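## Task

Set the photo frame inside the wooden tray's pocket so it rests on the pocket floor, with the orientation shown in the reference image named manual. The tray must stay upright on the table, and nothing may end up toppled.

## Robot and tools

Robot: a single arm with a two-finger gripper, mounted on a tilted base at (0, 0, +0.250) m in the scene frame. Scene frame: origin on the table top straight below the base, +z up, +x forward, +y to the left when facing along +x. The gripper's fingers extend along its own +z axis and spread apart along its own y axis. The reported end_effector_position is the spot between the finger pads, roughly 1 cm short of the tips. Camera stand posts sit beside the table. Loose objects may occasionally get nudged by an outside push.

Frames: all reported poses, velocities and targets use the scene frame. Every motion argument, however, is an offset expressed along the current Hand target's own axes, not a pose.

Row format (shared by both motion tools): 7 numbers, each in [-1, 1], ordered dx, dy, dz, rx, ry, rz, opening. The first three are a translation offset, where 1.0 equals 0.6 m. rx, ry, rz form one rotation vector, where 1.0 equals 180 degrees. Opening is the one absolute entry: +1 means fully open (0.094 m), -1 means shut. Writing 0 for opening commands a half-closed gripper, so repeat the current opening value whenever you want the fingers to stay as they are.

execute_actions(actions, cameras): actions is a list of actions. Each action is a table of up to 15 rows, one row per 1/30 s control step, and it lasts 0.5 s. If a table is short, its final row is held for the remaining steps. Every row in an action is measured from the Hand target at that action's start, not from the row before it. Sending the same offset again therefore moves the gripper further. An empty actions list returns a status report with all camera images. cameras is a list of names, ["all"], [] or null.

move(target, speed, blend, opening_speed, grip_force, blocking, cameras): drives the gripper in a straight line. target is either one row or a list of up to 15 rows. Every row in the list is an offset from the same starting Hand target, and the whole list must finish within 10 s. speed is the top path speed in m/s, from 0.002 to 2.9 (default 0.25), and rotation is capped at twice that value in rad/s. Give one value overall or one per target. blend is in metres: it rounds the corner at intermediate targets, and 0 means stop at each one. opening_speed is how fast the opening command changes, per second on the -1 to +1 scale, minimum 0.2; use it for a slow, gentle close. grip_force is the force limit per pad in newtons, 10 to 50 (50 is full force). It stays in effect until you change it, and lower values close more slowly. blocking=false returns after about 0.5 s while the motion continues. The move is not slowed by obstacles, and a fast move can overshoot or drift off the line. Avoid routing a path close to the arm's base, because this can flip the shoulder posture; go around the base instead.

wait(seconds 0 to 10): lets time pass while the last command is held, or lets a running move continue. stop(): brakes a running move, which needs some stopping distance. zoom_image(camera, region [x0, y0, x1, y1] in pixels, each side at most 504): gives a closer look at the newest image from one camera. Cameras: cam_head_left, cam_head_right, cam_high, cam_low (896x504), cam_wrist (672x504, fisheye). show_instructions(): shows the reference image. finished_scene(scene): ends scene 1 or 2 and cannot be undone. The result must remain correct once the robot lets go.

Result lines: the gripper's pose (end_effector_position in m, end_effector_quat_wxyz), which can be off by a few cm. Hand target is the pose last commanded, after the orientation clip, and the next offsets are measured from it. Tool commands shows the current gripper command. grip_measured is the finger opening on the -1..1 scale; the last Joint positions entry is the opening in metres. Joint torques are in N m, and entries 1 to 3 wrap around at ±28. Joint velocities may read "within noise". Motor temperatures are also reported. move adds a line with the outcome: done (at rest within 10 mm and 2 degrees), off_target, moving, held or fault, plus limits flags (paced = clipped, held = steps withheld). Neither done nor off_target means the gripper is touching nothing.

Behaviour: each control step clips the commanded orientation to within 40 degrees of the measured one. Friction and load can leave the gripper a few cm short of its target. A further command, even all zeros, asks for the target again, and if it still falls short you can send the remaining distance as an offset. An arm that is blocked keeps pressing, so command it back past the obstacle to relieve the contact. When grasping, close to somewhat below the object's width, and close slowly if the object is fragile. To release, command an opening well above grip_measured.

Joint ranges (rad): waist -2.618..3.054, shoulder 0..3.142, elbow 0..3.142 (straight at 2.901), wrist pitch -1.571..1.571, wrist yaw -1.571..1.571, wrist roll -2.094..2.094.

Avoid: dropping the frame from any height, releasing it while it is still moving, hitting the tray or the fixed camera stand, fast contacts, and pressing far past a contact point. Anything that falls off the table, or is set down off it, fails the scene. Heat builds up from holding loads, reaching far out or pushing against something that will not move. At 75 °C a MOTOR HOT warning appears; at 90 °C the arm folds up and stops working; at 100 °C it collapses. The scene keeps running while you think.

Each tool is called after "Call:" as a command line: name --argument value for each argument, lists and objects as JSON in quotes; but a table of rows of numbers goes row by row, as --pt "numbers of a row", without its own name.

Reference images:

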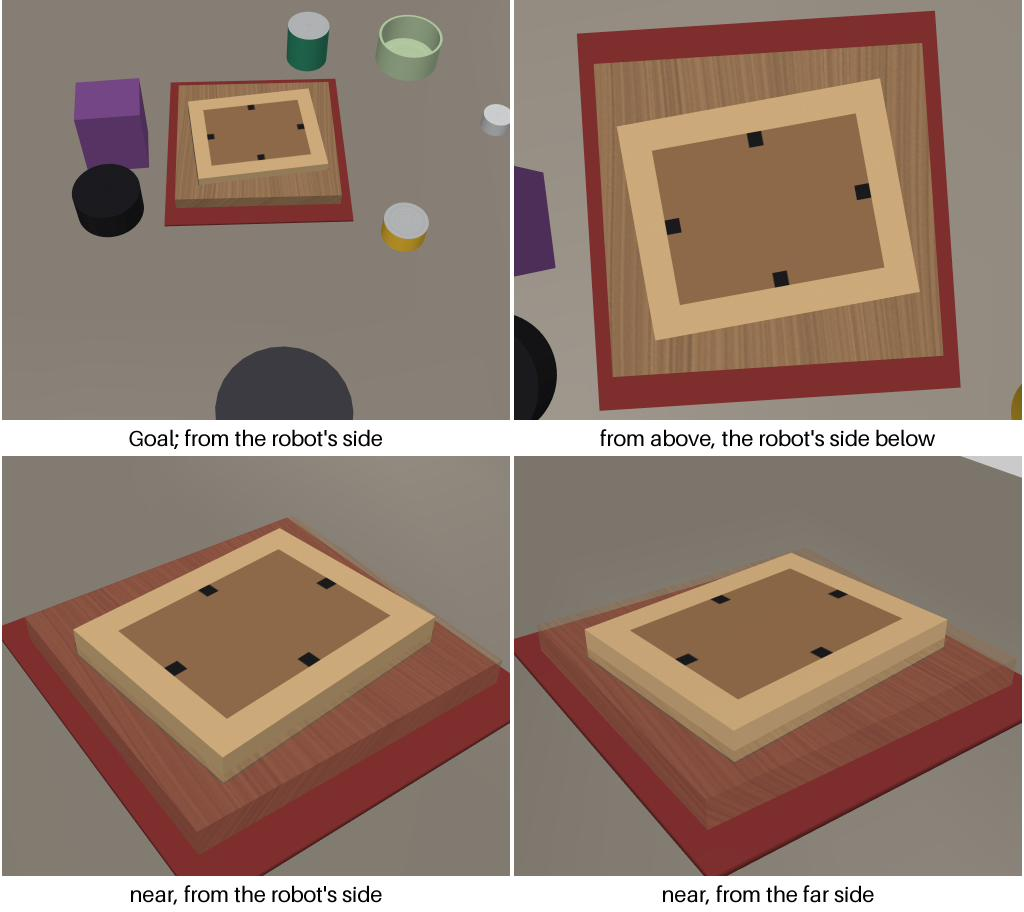

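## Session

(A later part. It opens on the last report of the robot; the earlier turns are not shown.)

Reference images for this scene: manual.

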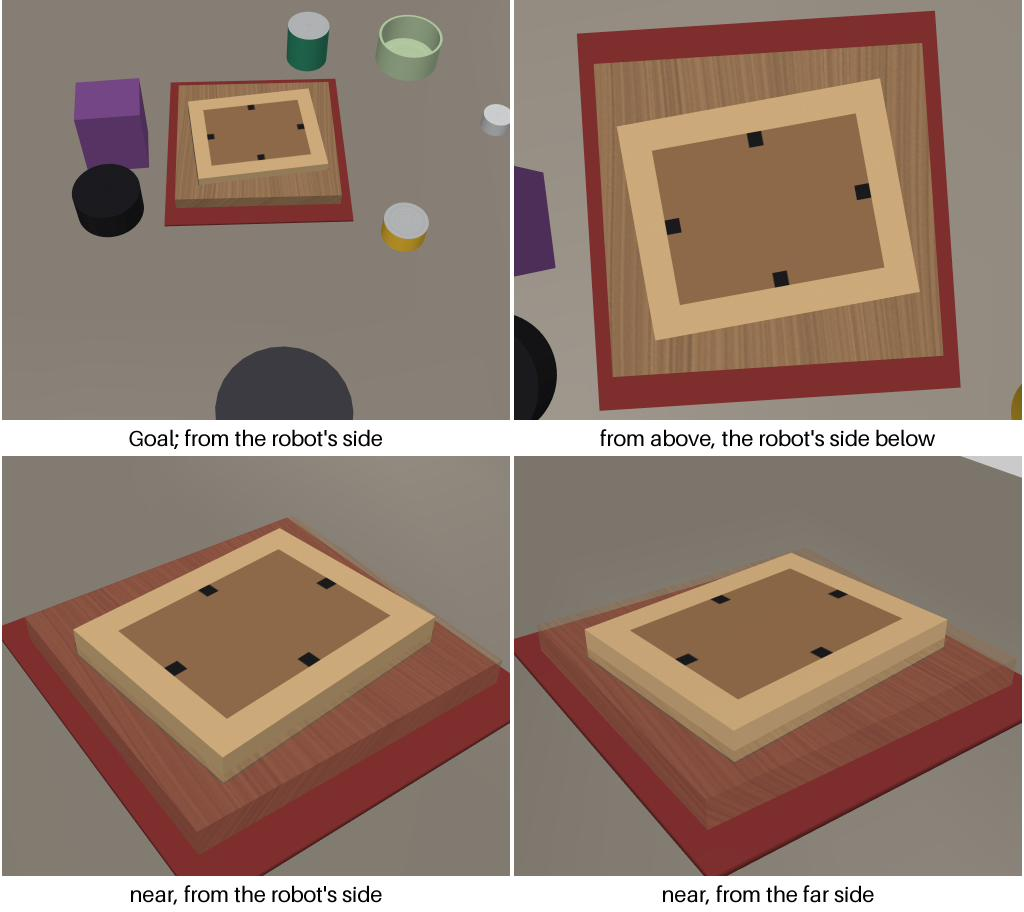

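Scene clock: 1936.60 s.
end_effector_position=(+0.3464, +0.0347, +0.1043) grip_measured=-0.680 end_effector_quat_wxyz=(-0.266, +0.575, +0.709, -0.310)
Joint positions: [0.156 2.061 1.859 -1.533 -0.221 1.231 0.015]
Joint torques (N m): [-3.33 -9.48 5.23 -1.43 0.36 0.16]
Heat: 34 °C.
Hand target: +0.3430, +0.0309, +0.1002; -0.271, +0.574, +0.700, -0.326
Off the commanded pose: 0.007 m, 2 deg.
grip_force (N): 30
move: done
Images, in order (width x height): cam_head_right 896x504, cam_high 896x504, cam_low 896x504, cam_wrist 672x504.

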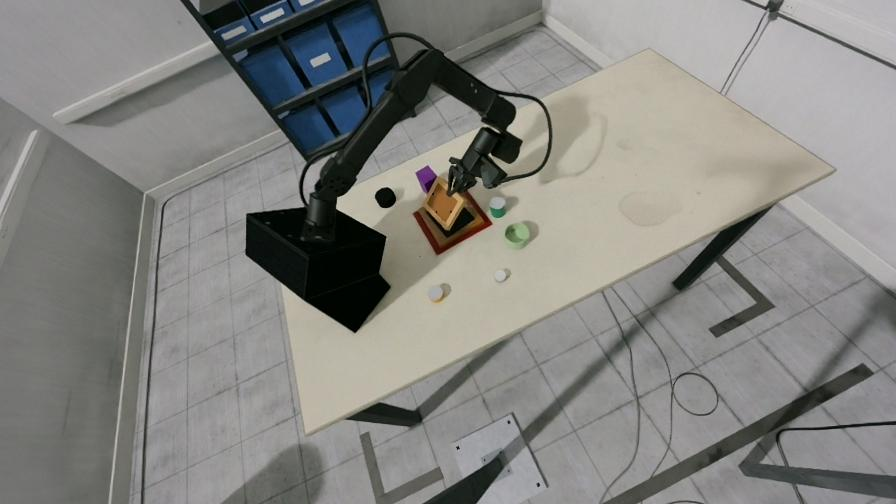

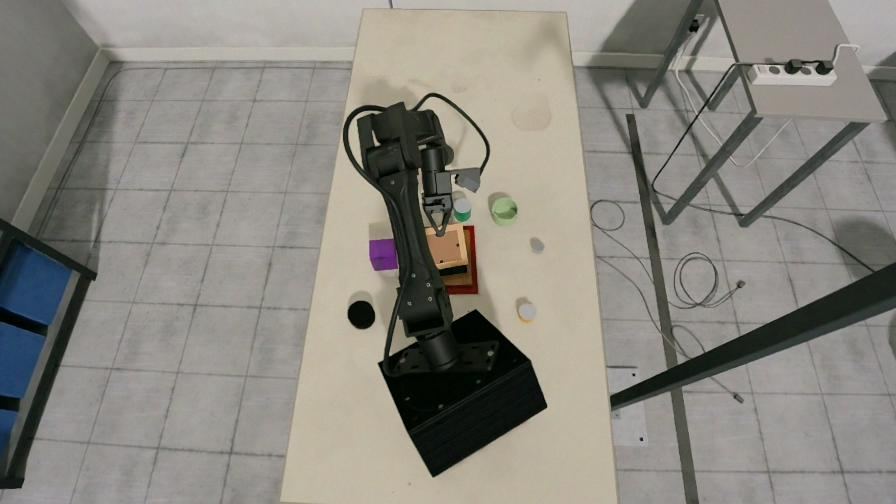

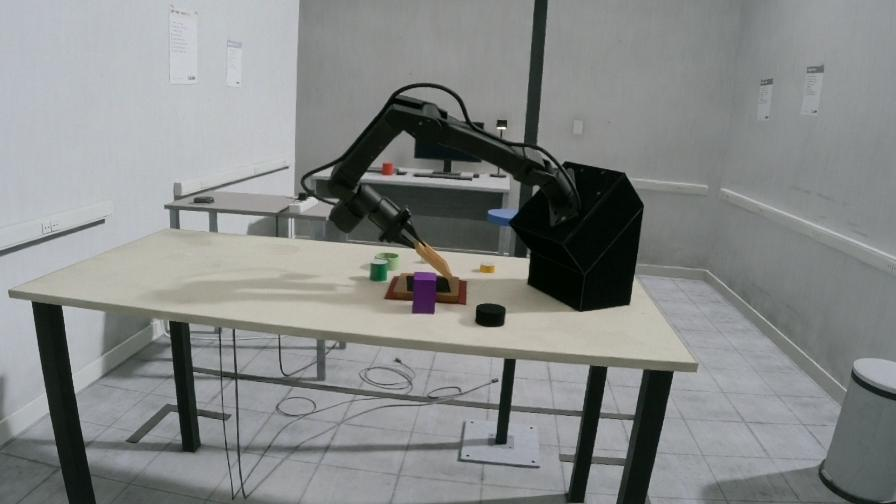

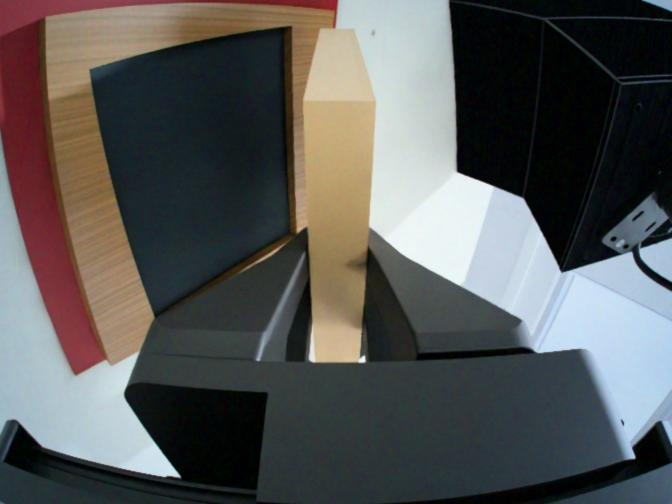

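Call:
move --target '[0.0045, 0.0183, 0.0303, 0, 0.0094, 0.0078, -0.82]' --speed 0.05 --cameras '["cam_wrist", "cam_high", "cam_low"]'

Call:
zoom_image --camera "cam_low" --region '[400, 230, 480, 310]'

Call:
zoom_image --camera "cam_high" --region '[420, 210, 490, 300]'

Call:
zoom_image --camera "cam_wrist" --region '[200, 0, 450, 260]'

Scene clock: 2066.03 s.
end_effector_position=(+0.3463, +0.0345, +0.0857) grip_measured=-0.680 end_effector_quat_wxyz=(-0.262, +0.586, +0.704, -0.305)
Joint positions: [0.167 2.096 1.859 -1.484 -0.236 1.266 0.015]
Joint torques (N m): [-3.4 -9.44 3.22 -1.38 0.16 0.16]
Motor temperatures (°C): [33 39 32 37 30 28 31]
Heat: 39 °C.
Hand target: +0.3356, +0.0322, +0.0801; -0.277, +0.588, +0.689, -0.321
Off the commanded pose: 0.012 m, 3 deg.
grip_force (N): 30
move: off_target
Images, in order (width x height): cam_high 896x504, cam_low 896x504, cam_wrist 672x504.

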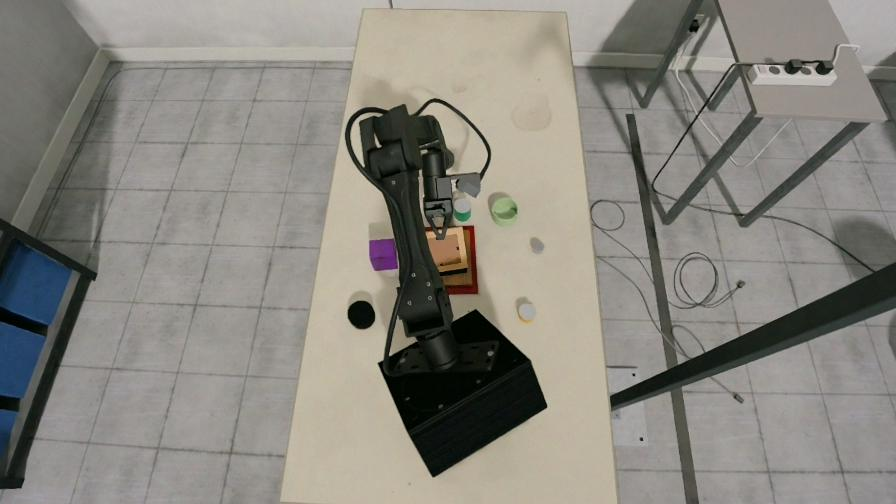

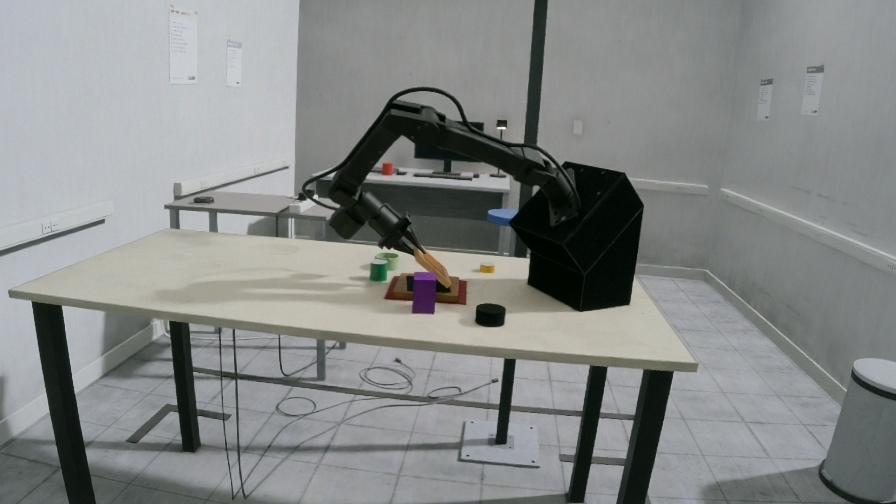

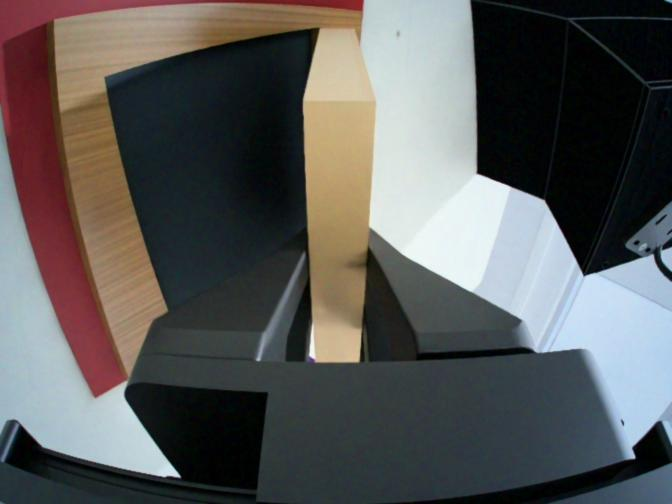

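Scaled by 6.300 from the camera's 896x504 image, which has a finer 1280x720 frame.

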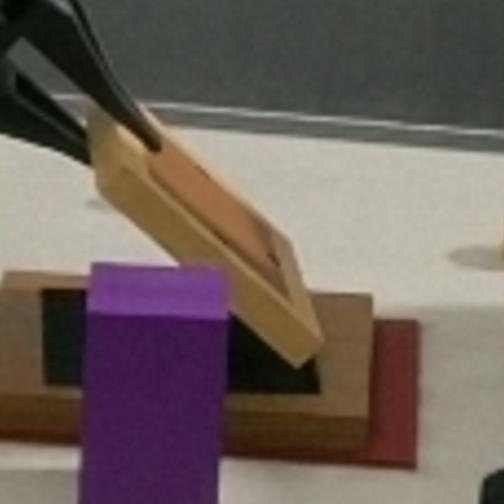

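Scaled by 5.600 from the camera's 896x504 image, which has a finer 1280x720 frame.

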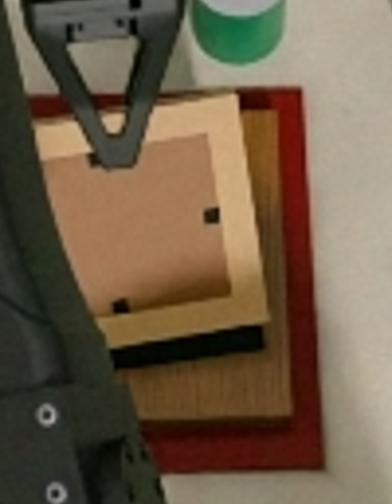

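Scaled by 1.938 from the camera's 672x504 image, which has a finer 960x720 frame.

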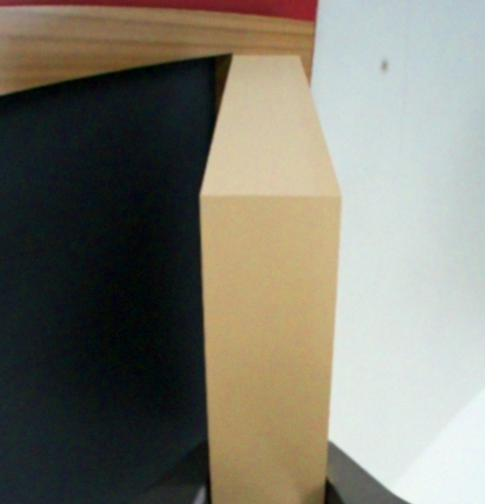

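Call:
move --target '[0.0068, 0.0097, 0.0195, 0, 0, 0, -0.82]' --speed 0.04 --cameras '["cam_wrist", "cam_high", "cam_low"]'

Call:
zoom_image --camera "cam_low" --region '[400, 230, 480, 310]'

Call:
zoom_image --camera "cam_high" --region '[420, 210, 490, 300]'

Call:
zoom_image --camera "cam_wrist" --region '[200, 0, 450, 260]'

Scene clock: 2102.90 s.
end_effector_position=(+0.3427, +0.0387, +0.0759) grip_measured=-0.680 end_effector_quat_wxyz=(-0.262, +0.585, +0.705, -0.304)
Joint positions: [0.187 2.105 1.843 -1.453 -0.239 1.282 0.015]
Joint torques (N m): [-3.23 -9.22 2.3 -1.3 0.16 0.21]
Heat: 40 °C.
Hand target: +0.3298, +0.0354, +0.0681; -0.277, +0.588, +0.689, -0.321
Off the commanded pose: 0.015 m, 3 deg.
grip_force (N): 30
move: off_target
Images, in order (width x height): cam_high 896x504, cam_low 896x504, cam_wrist 672x504.

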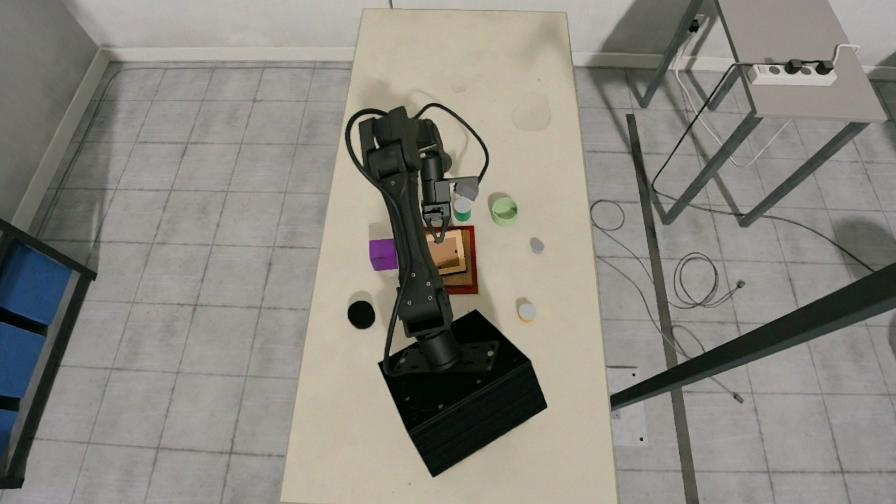

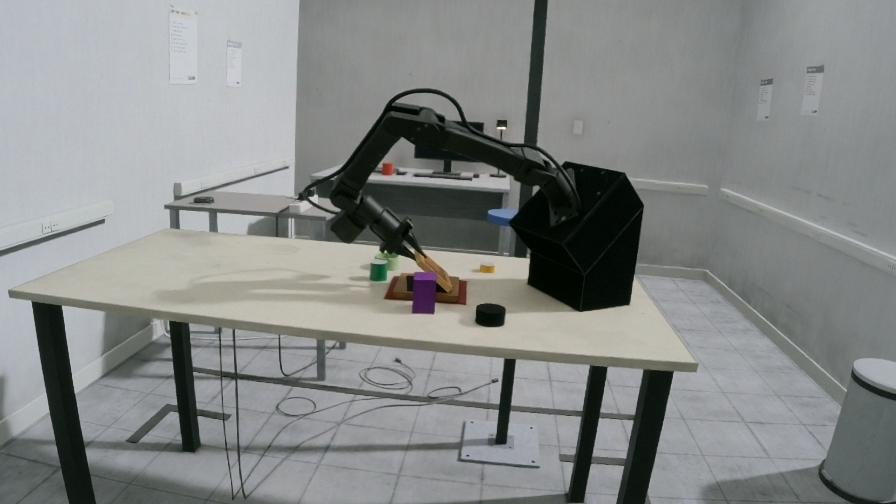

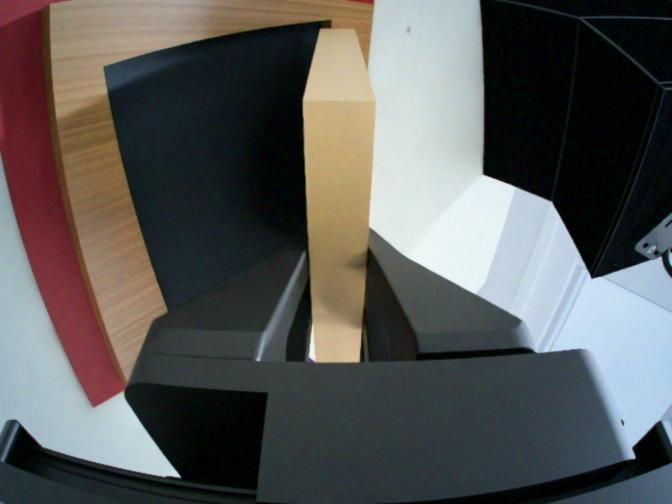

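Scaled by 6.300 from the camera's 896x504 image, which has a finer 1280x720 frame.

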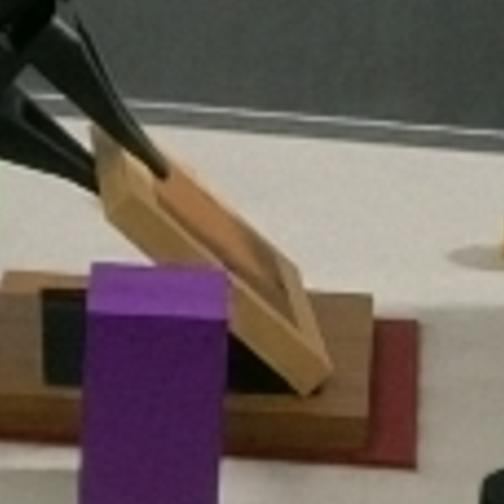

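Scaled by 5.600 from the camera's 896x504 image, which has a finer 1280x720 frame.

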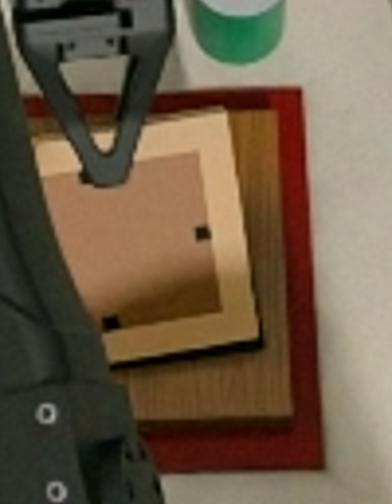

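Scaled by 1.938 from the camera's 672x504 image, which has a finer 960x720 frame.

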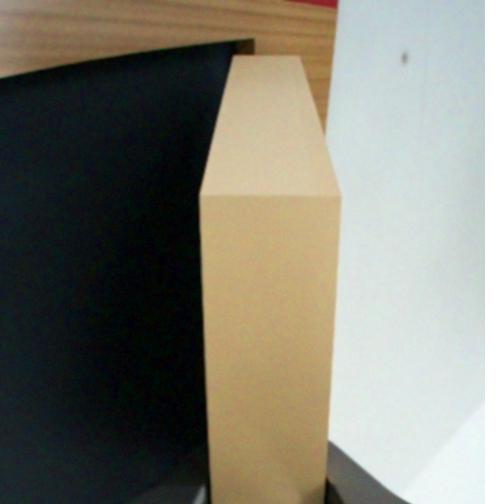

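Call:
move --target '[0.0, 0.0141, 0.0118, 0, 0, 0, -0.82]' --speed 0.03 --cameras '["cam_wrist", "cam_high", "cam_low"]'

Call:
zoom_image --camera "cam_low" --region '[400, 230, 480, 310]'

Call:
zoom_image --camera "cam_high" --region '[420, 210, 490, 300]'

Call:
zoom_image --camera "cam_wrist" --region '[200, 0, 450, 260]'

Scene clock: 2130.37 s.
end_effector_position=(+0.3343, +0.0387, +0.0722) grip_measured=-0.680 end_effector_quat_wxyz=(-0.276, +0.582, +0.697, -0.314)
Joint positions: [0.194 2.129 1.843 -1.467 -0.24 1.283 0.015]
Joint torques (N m): [-3.03 -8.68 3.62 -1.08 0.15 0.31]
Heat: 38 °C.
Hand target: +0.3298, +0.0356, +0.0571; -0.277, +0.588, +0.689, -0.321
Off the commanded pose: 0.016 m, 1 deg.
grip_force (N): 30
move: off_target
Images, in order (width x height): cam_high 896x504, cam_low 896x504, cam_wrist 672x504.

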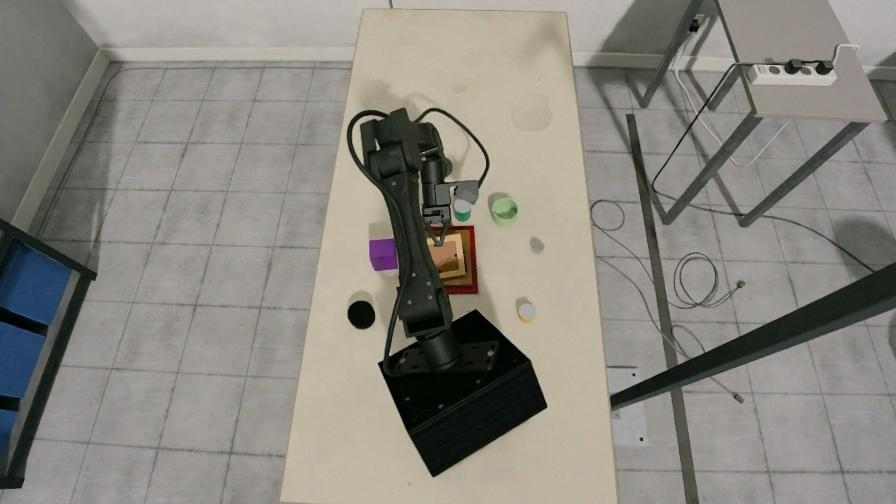

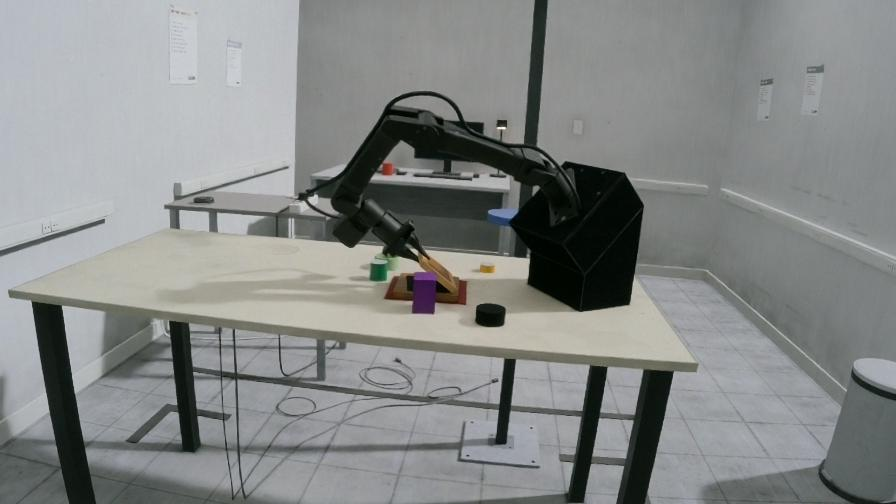

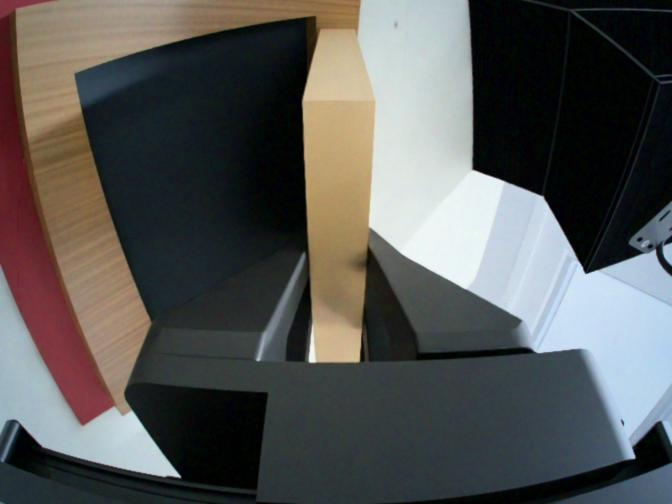

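Scaled by 6.300 from the camera's 896x504 image, which has a finer 1280x720 frame.

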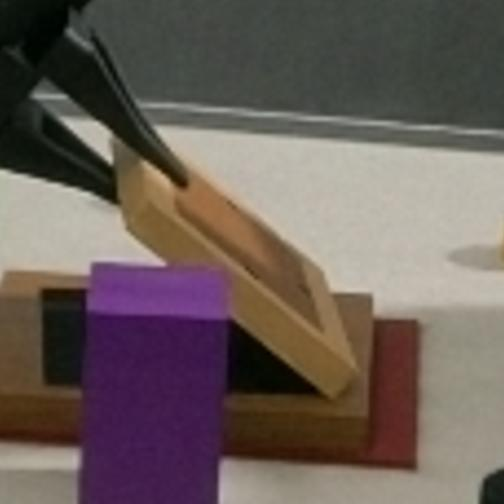

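Scaled by 5.600 from the camera's 896x504 image, which has a finer 1280x720 frame.

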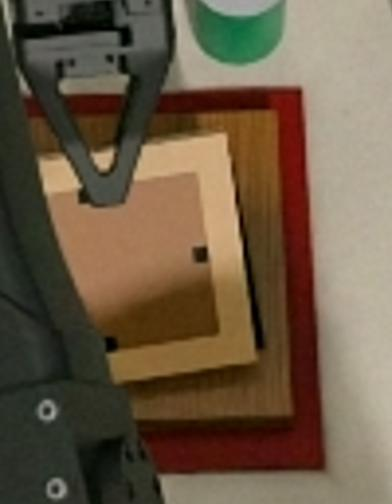

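Scaled by 1.938 from the camera's 672x504 image, which has a finer 960x720 frame.

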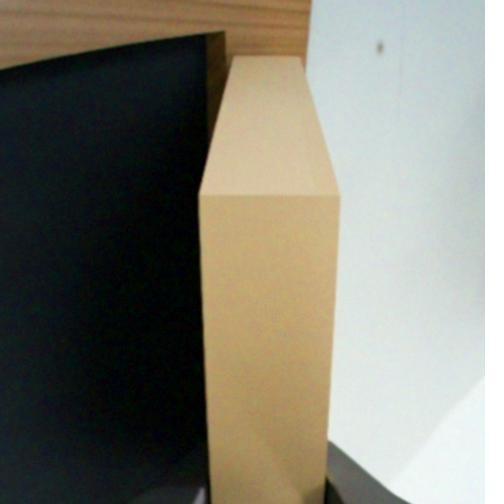

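Call:
move --target '[-0.0072, -0.0267, -0.0462, 0, 0.0085, 0.0071, -0.82]' --speed 0.04 --cameras '["cam_wrist", "cam_high", "cam_low"]'

Call:
zoom_image --camera "cam_low" --region '[400, 230, 480, 310]'

Call:
zoom_image --camera "cam_high" --region '[420, 210, 490, 300]'

Call:
zoom_image --camera "cam_wrist" --region '[200, 0, 450, 260]'

Scene clock: 2171.30 s.
end_effector_position=(+0.3439, +0.0390, +0.0794) grip_measured=-0.680 end_effector_quat_wxyz=(-0.274, +0.593, +0.693, -0.305)
Joint positions: [0.175 2.129 1.885 -1.501 -0.258 1.283 0.015]
Joint torques (N m): [-5.78 -11.4 4.68 -1.71 0.14 -0.01]
Heat: 39 °C.
Hand target: +0.3415, +0.0329, +0.0871; -0.282, +0.600, +0.679, -0.316
Off the commanded pose: 0.010 m, 2 deg.
grip_force (N): 30
move: done
Images, in order (width x height): cam_high 896x504, cam_low 896x504, cam_wrist 672x504.

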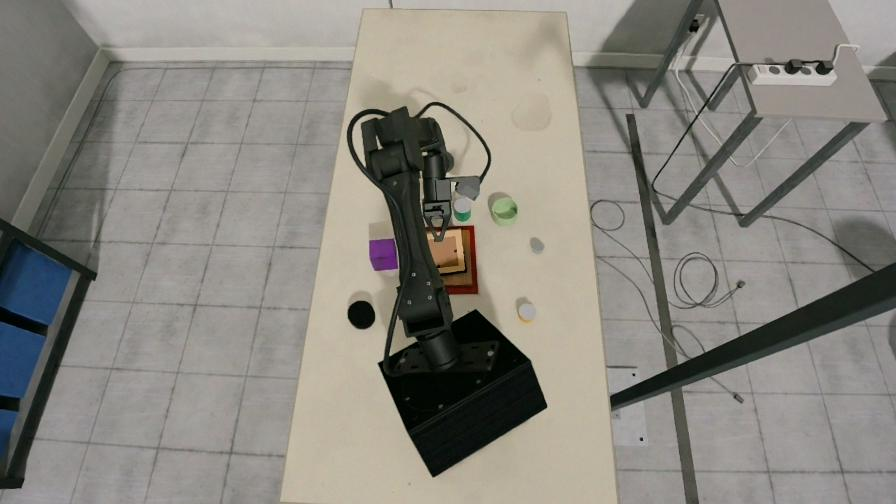

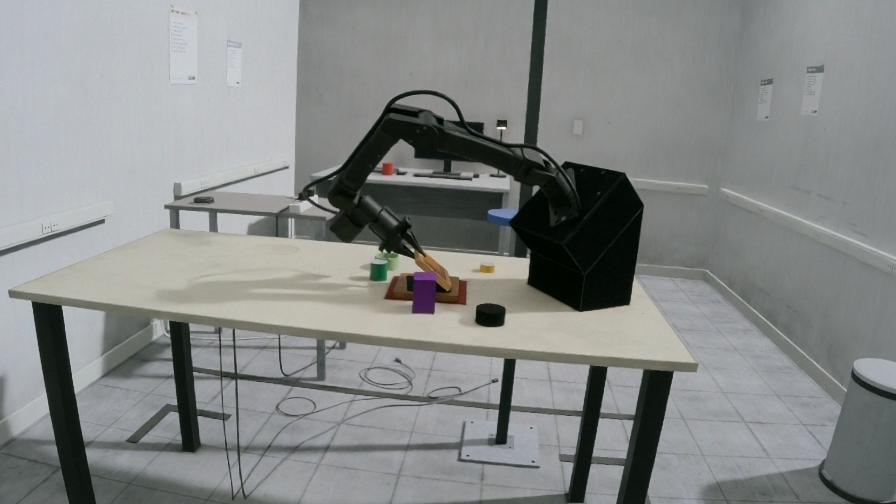

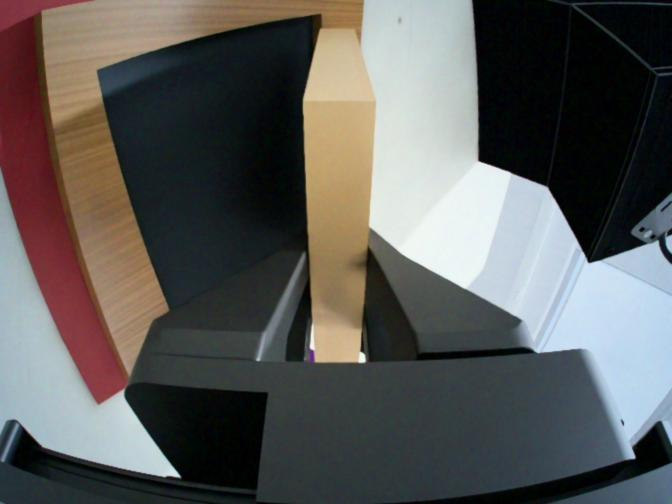

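Scaled by 6.300 from the camera's 896x504 image, which has a finer 1280x720 frame.

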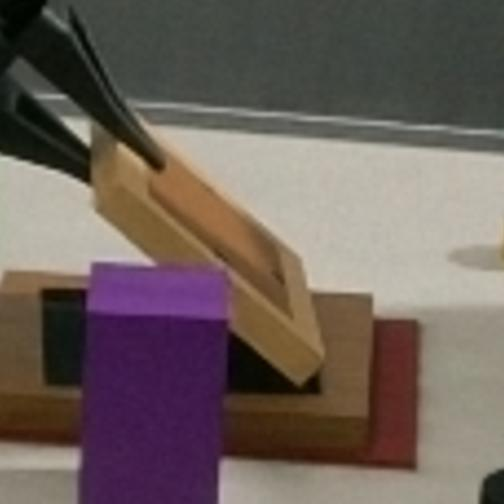

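Scaled by 5.600 from the camera's 896x504 image, which has a finer 1280x720 frame.

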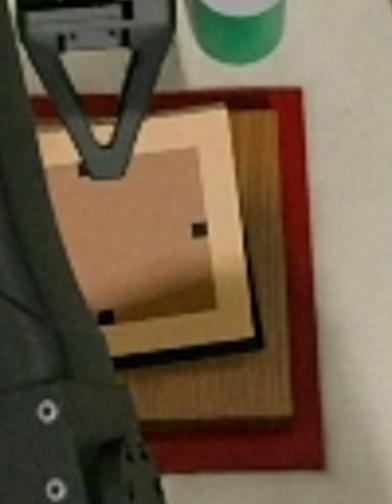

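Scaled by 1.938 from the camera's 672x504 image, which has a finer 960x720 frame.

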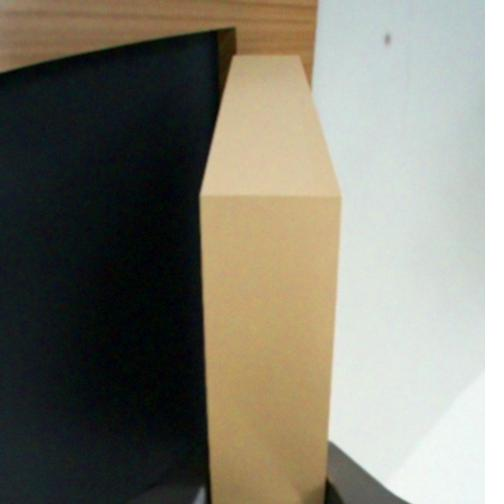

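Call:
move --target '[-0.0088, 0.0297, 0.0218, 0, 0, 0, -0.82]' --speed 0.03 --cameras '["cam_wrist", "cam_high", "cam_low"]'

Call:
zoom_image --camera "cam_low" --region '[400, 230, 480, 310]'

Call:
zoom_image --camera "cam_high" --region '[420, 210, 490, 300]'

Call:
zoom_image --camera "cam_wrist" --region '[200, 0, 450, 260]'

Scene clock: 2201.67 s.
end_effector_position=(+0.3466, +0.0376, +0.0734) grip_measured=-0.680 end_effector_quat_wxyz=(-0.278, +0.594, +0.690, -0.307)
Joint positions: [0.175 2.167 1.931 -1.519 -0.261 1.283 0.015]
Joint torques (N m): [-5.11 -8.99 4.64 -1.3 0.16 0.09]
Heat: 42 °C.
Hand target: +0.3434, +0.0279, +0.0650; -0.282, +0.600, +0.679, -0.316
Off the commanded pose: 0.013 m, 2 deg.
grip_force (N): 30
move: off_target
Images, in order (width x height): cam_high 896x504, cam_low 896x504, cam_wrist 672x504.

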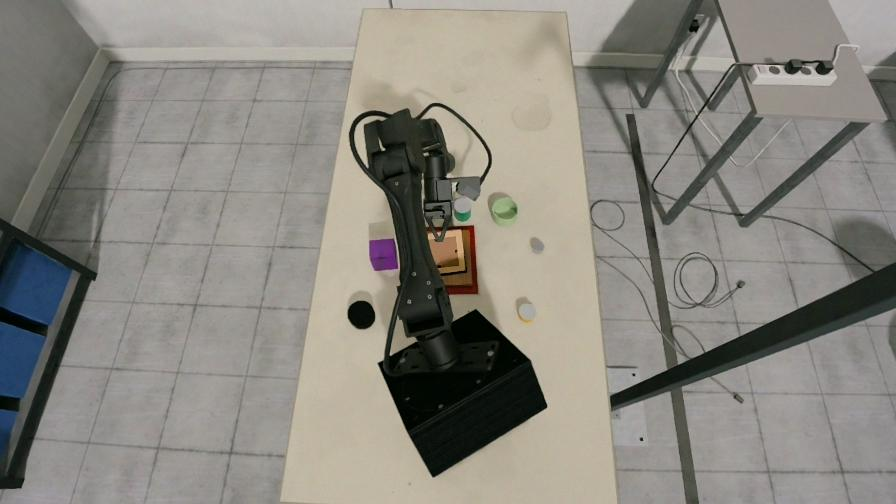

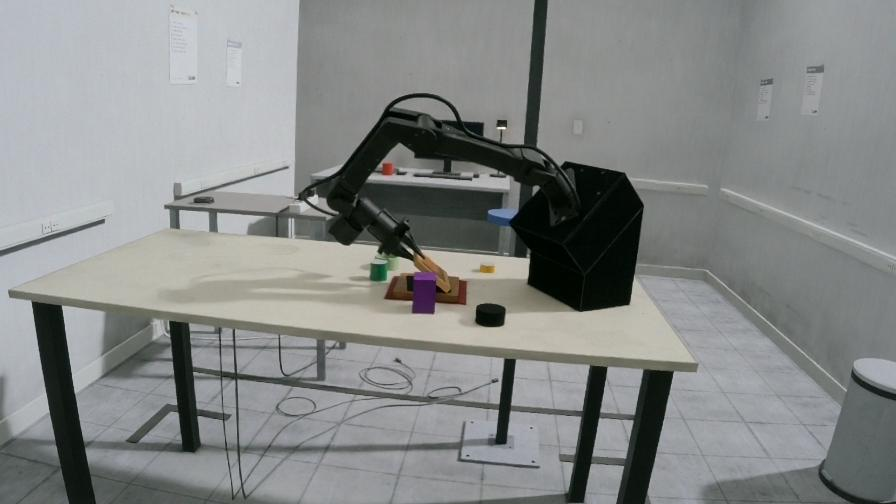

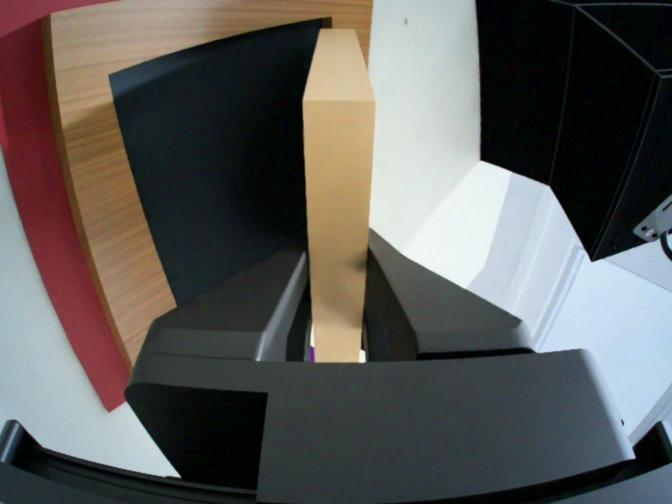

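Scaled by 6.300 from the camera's 896x504 image, which has a finer 1280x720 frame.

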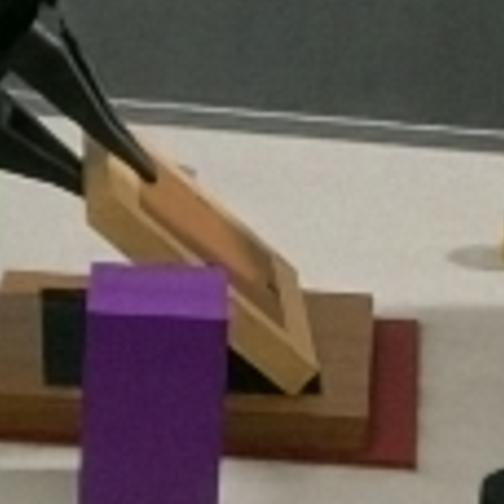

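Scaled by 5.600 from the camera's 896x504 image, which has a finer 1280x720 frame.

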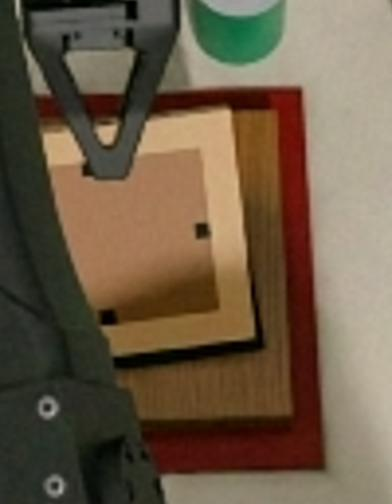

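Scaled by 1.938 from the camera's 672x504 image, which has a finer 960x720 frame.

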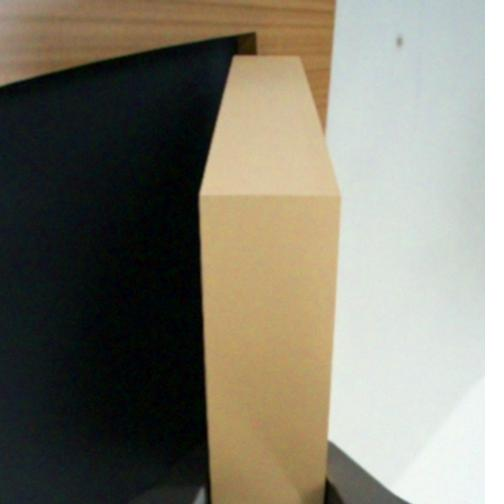

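Call:
move --pt "-0.0095 -0.0136 -0.0098 0 0 0 -0.82" --pt "-0.0096 0.0082 0.0093 0 0 0 -0.82" --speed '[0.04, 0.03]' --cameras '["cam_wrist", "cam_high", "cam_low"]'

Call:
zoom_image --camera "cam_low" --region '[400, 230, 480, 310]'

Call:
zoom_image --camera "cam_high" --region '[420, 210, 490, 300]'

Call:
zoom_image --camera "cam_wrist" --region '[200, 0, 450, 260]'

Scene clock: 2230.70 s.
end_effector_position=(+0.3451, +0.0300, +0.0696) grip_measured=-0.680 end_effector_quat_wxyz=(-0.281, +0.597, +0.684, -0.311)
Joint positions: [0.162 2.19 1.939 -1.519 -0.258 1.279 0.015]
Joint torques (N m): [-4.6 -8.81 4.6 -1.17 0.15 0.04]
Heat: 40 °C.
Hand target: +0.3429, +0.0220, +0.0577; -0.282, +0.600, +0.679, -0.316
Off the commanded pose: 0.015 m, 1 deg.
grip_force (N): 30
move: off_target
Images, in order (width x height): cam_high 896x504, cam_low 896x504, cam_wrist 672x504.

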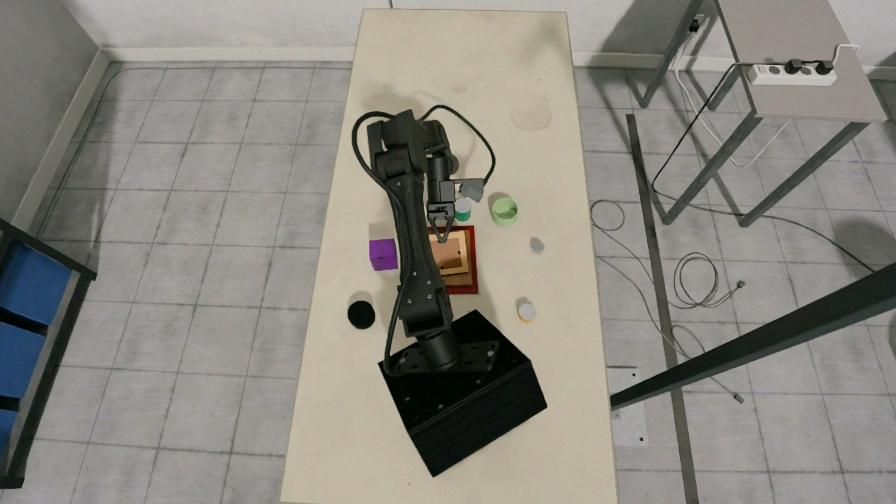

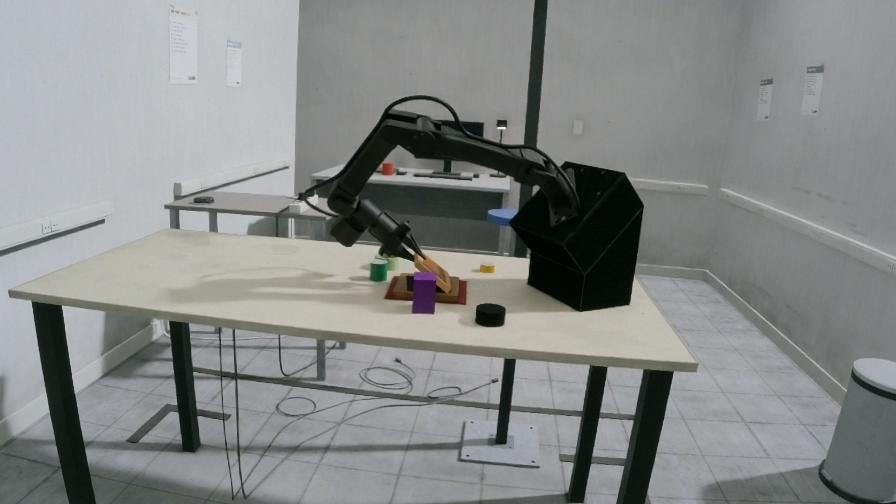

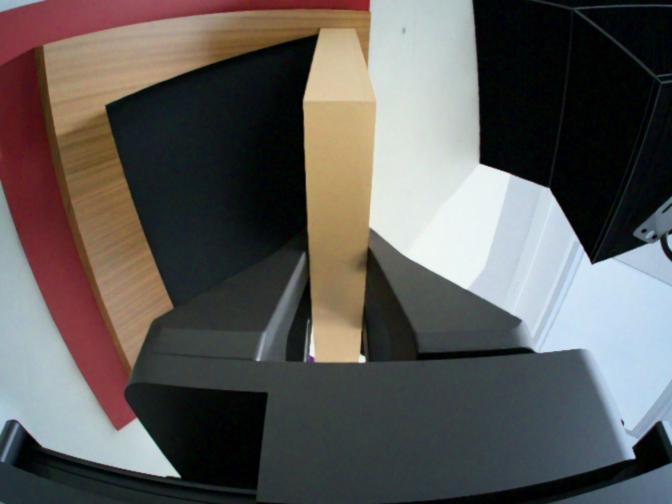

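Scaled by 6.300 from the camera's 896x504 image, which has a finer 1280x720 frame.

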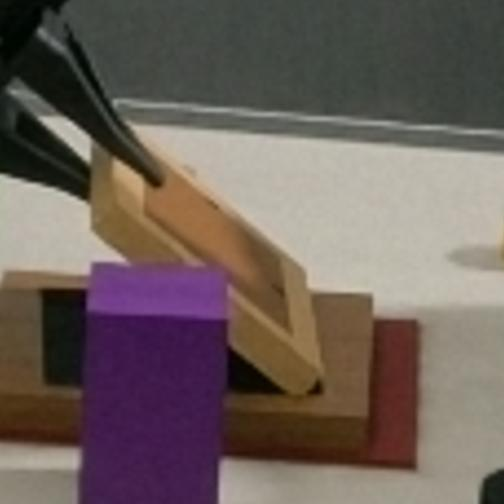

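Scaled by 5.600 from the camera's 896x504 image, which has a finer 1280x720 frame.

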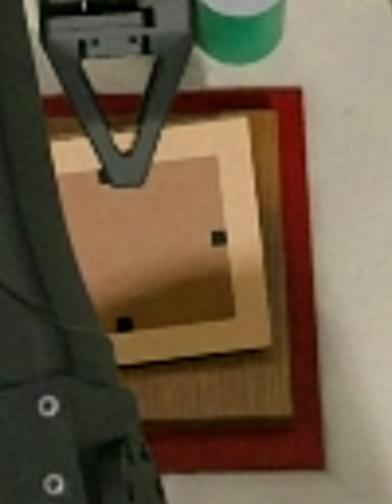

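Scaled by 1.938 from the camera's 672x504 image, which has a finer 960x720 frame.

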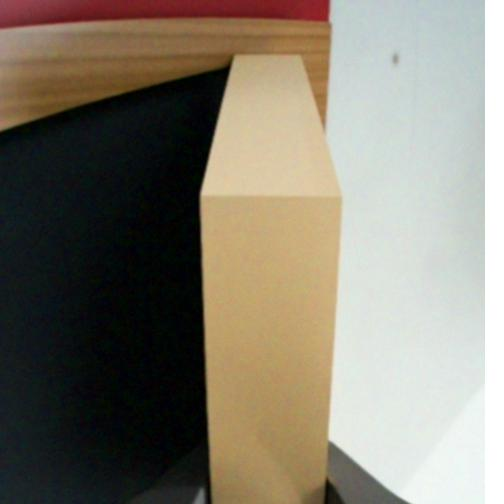

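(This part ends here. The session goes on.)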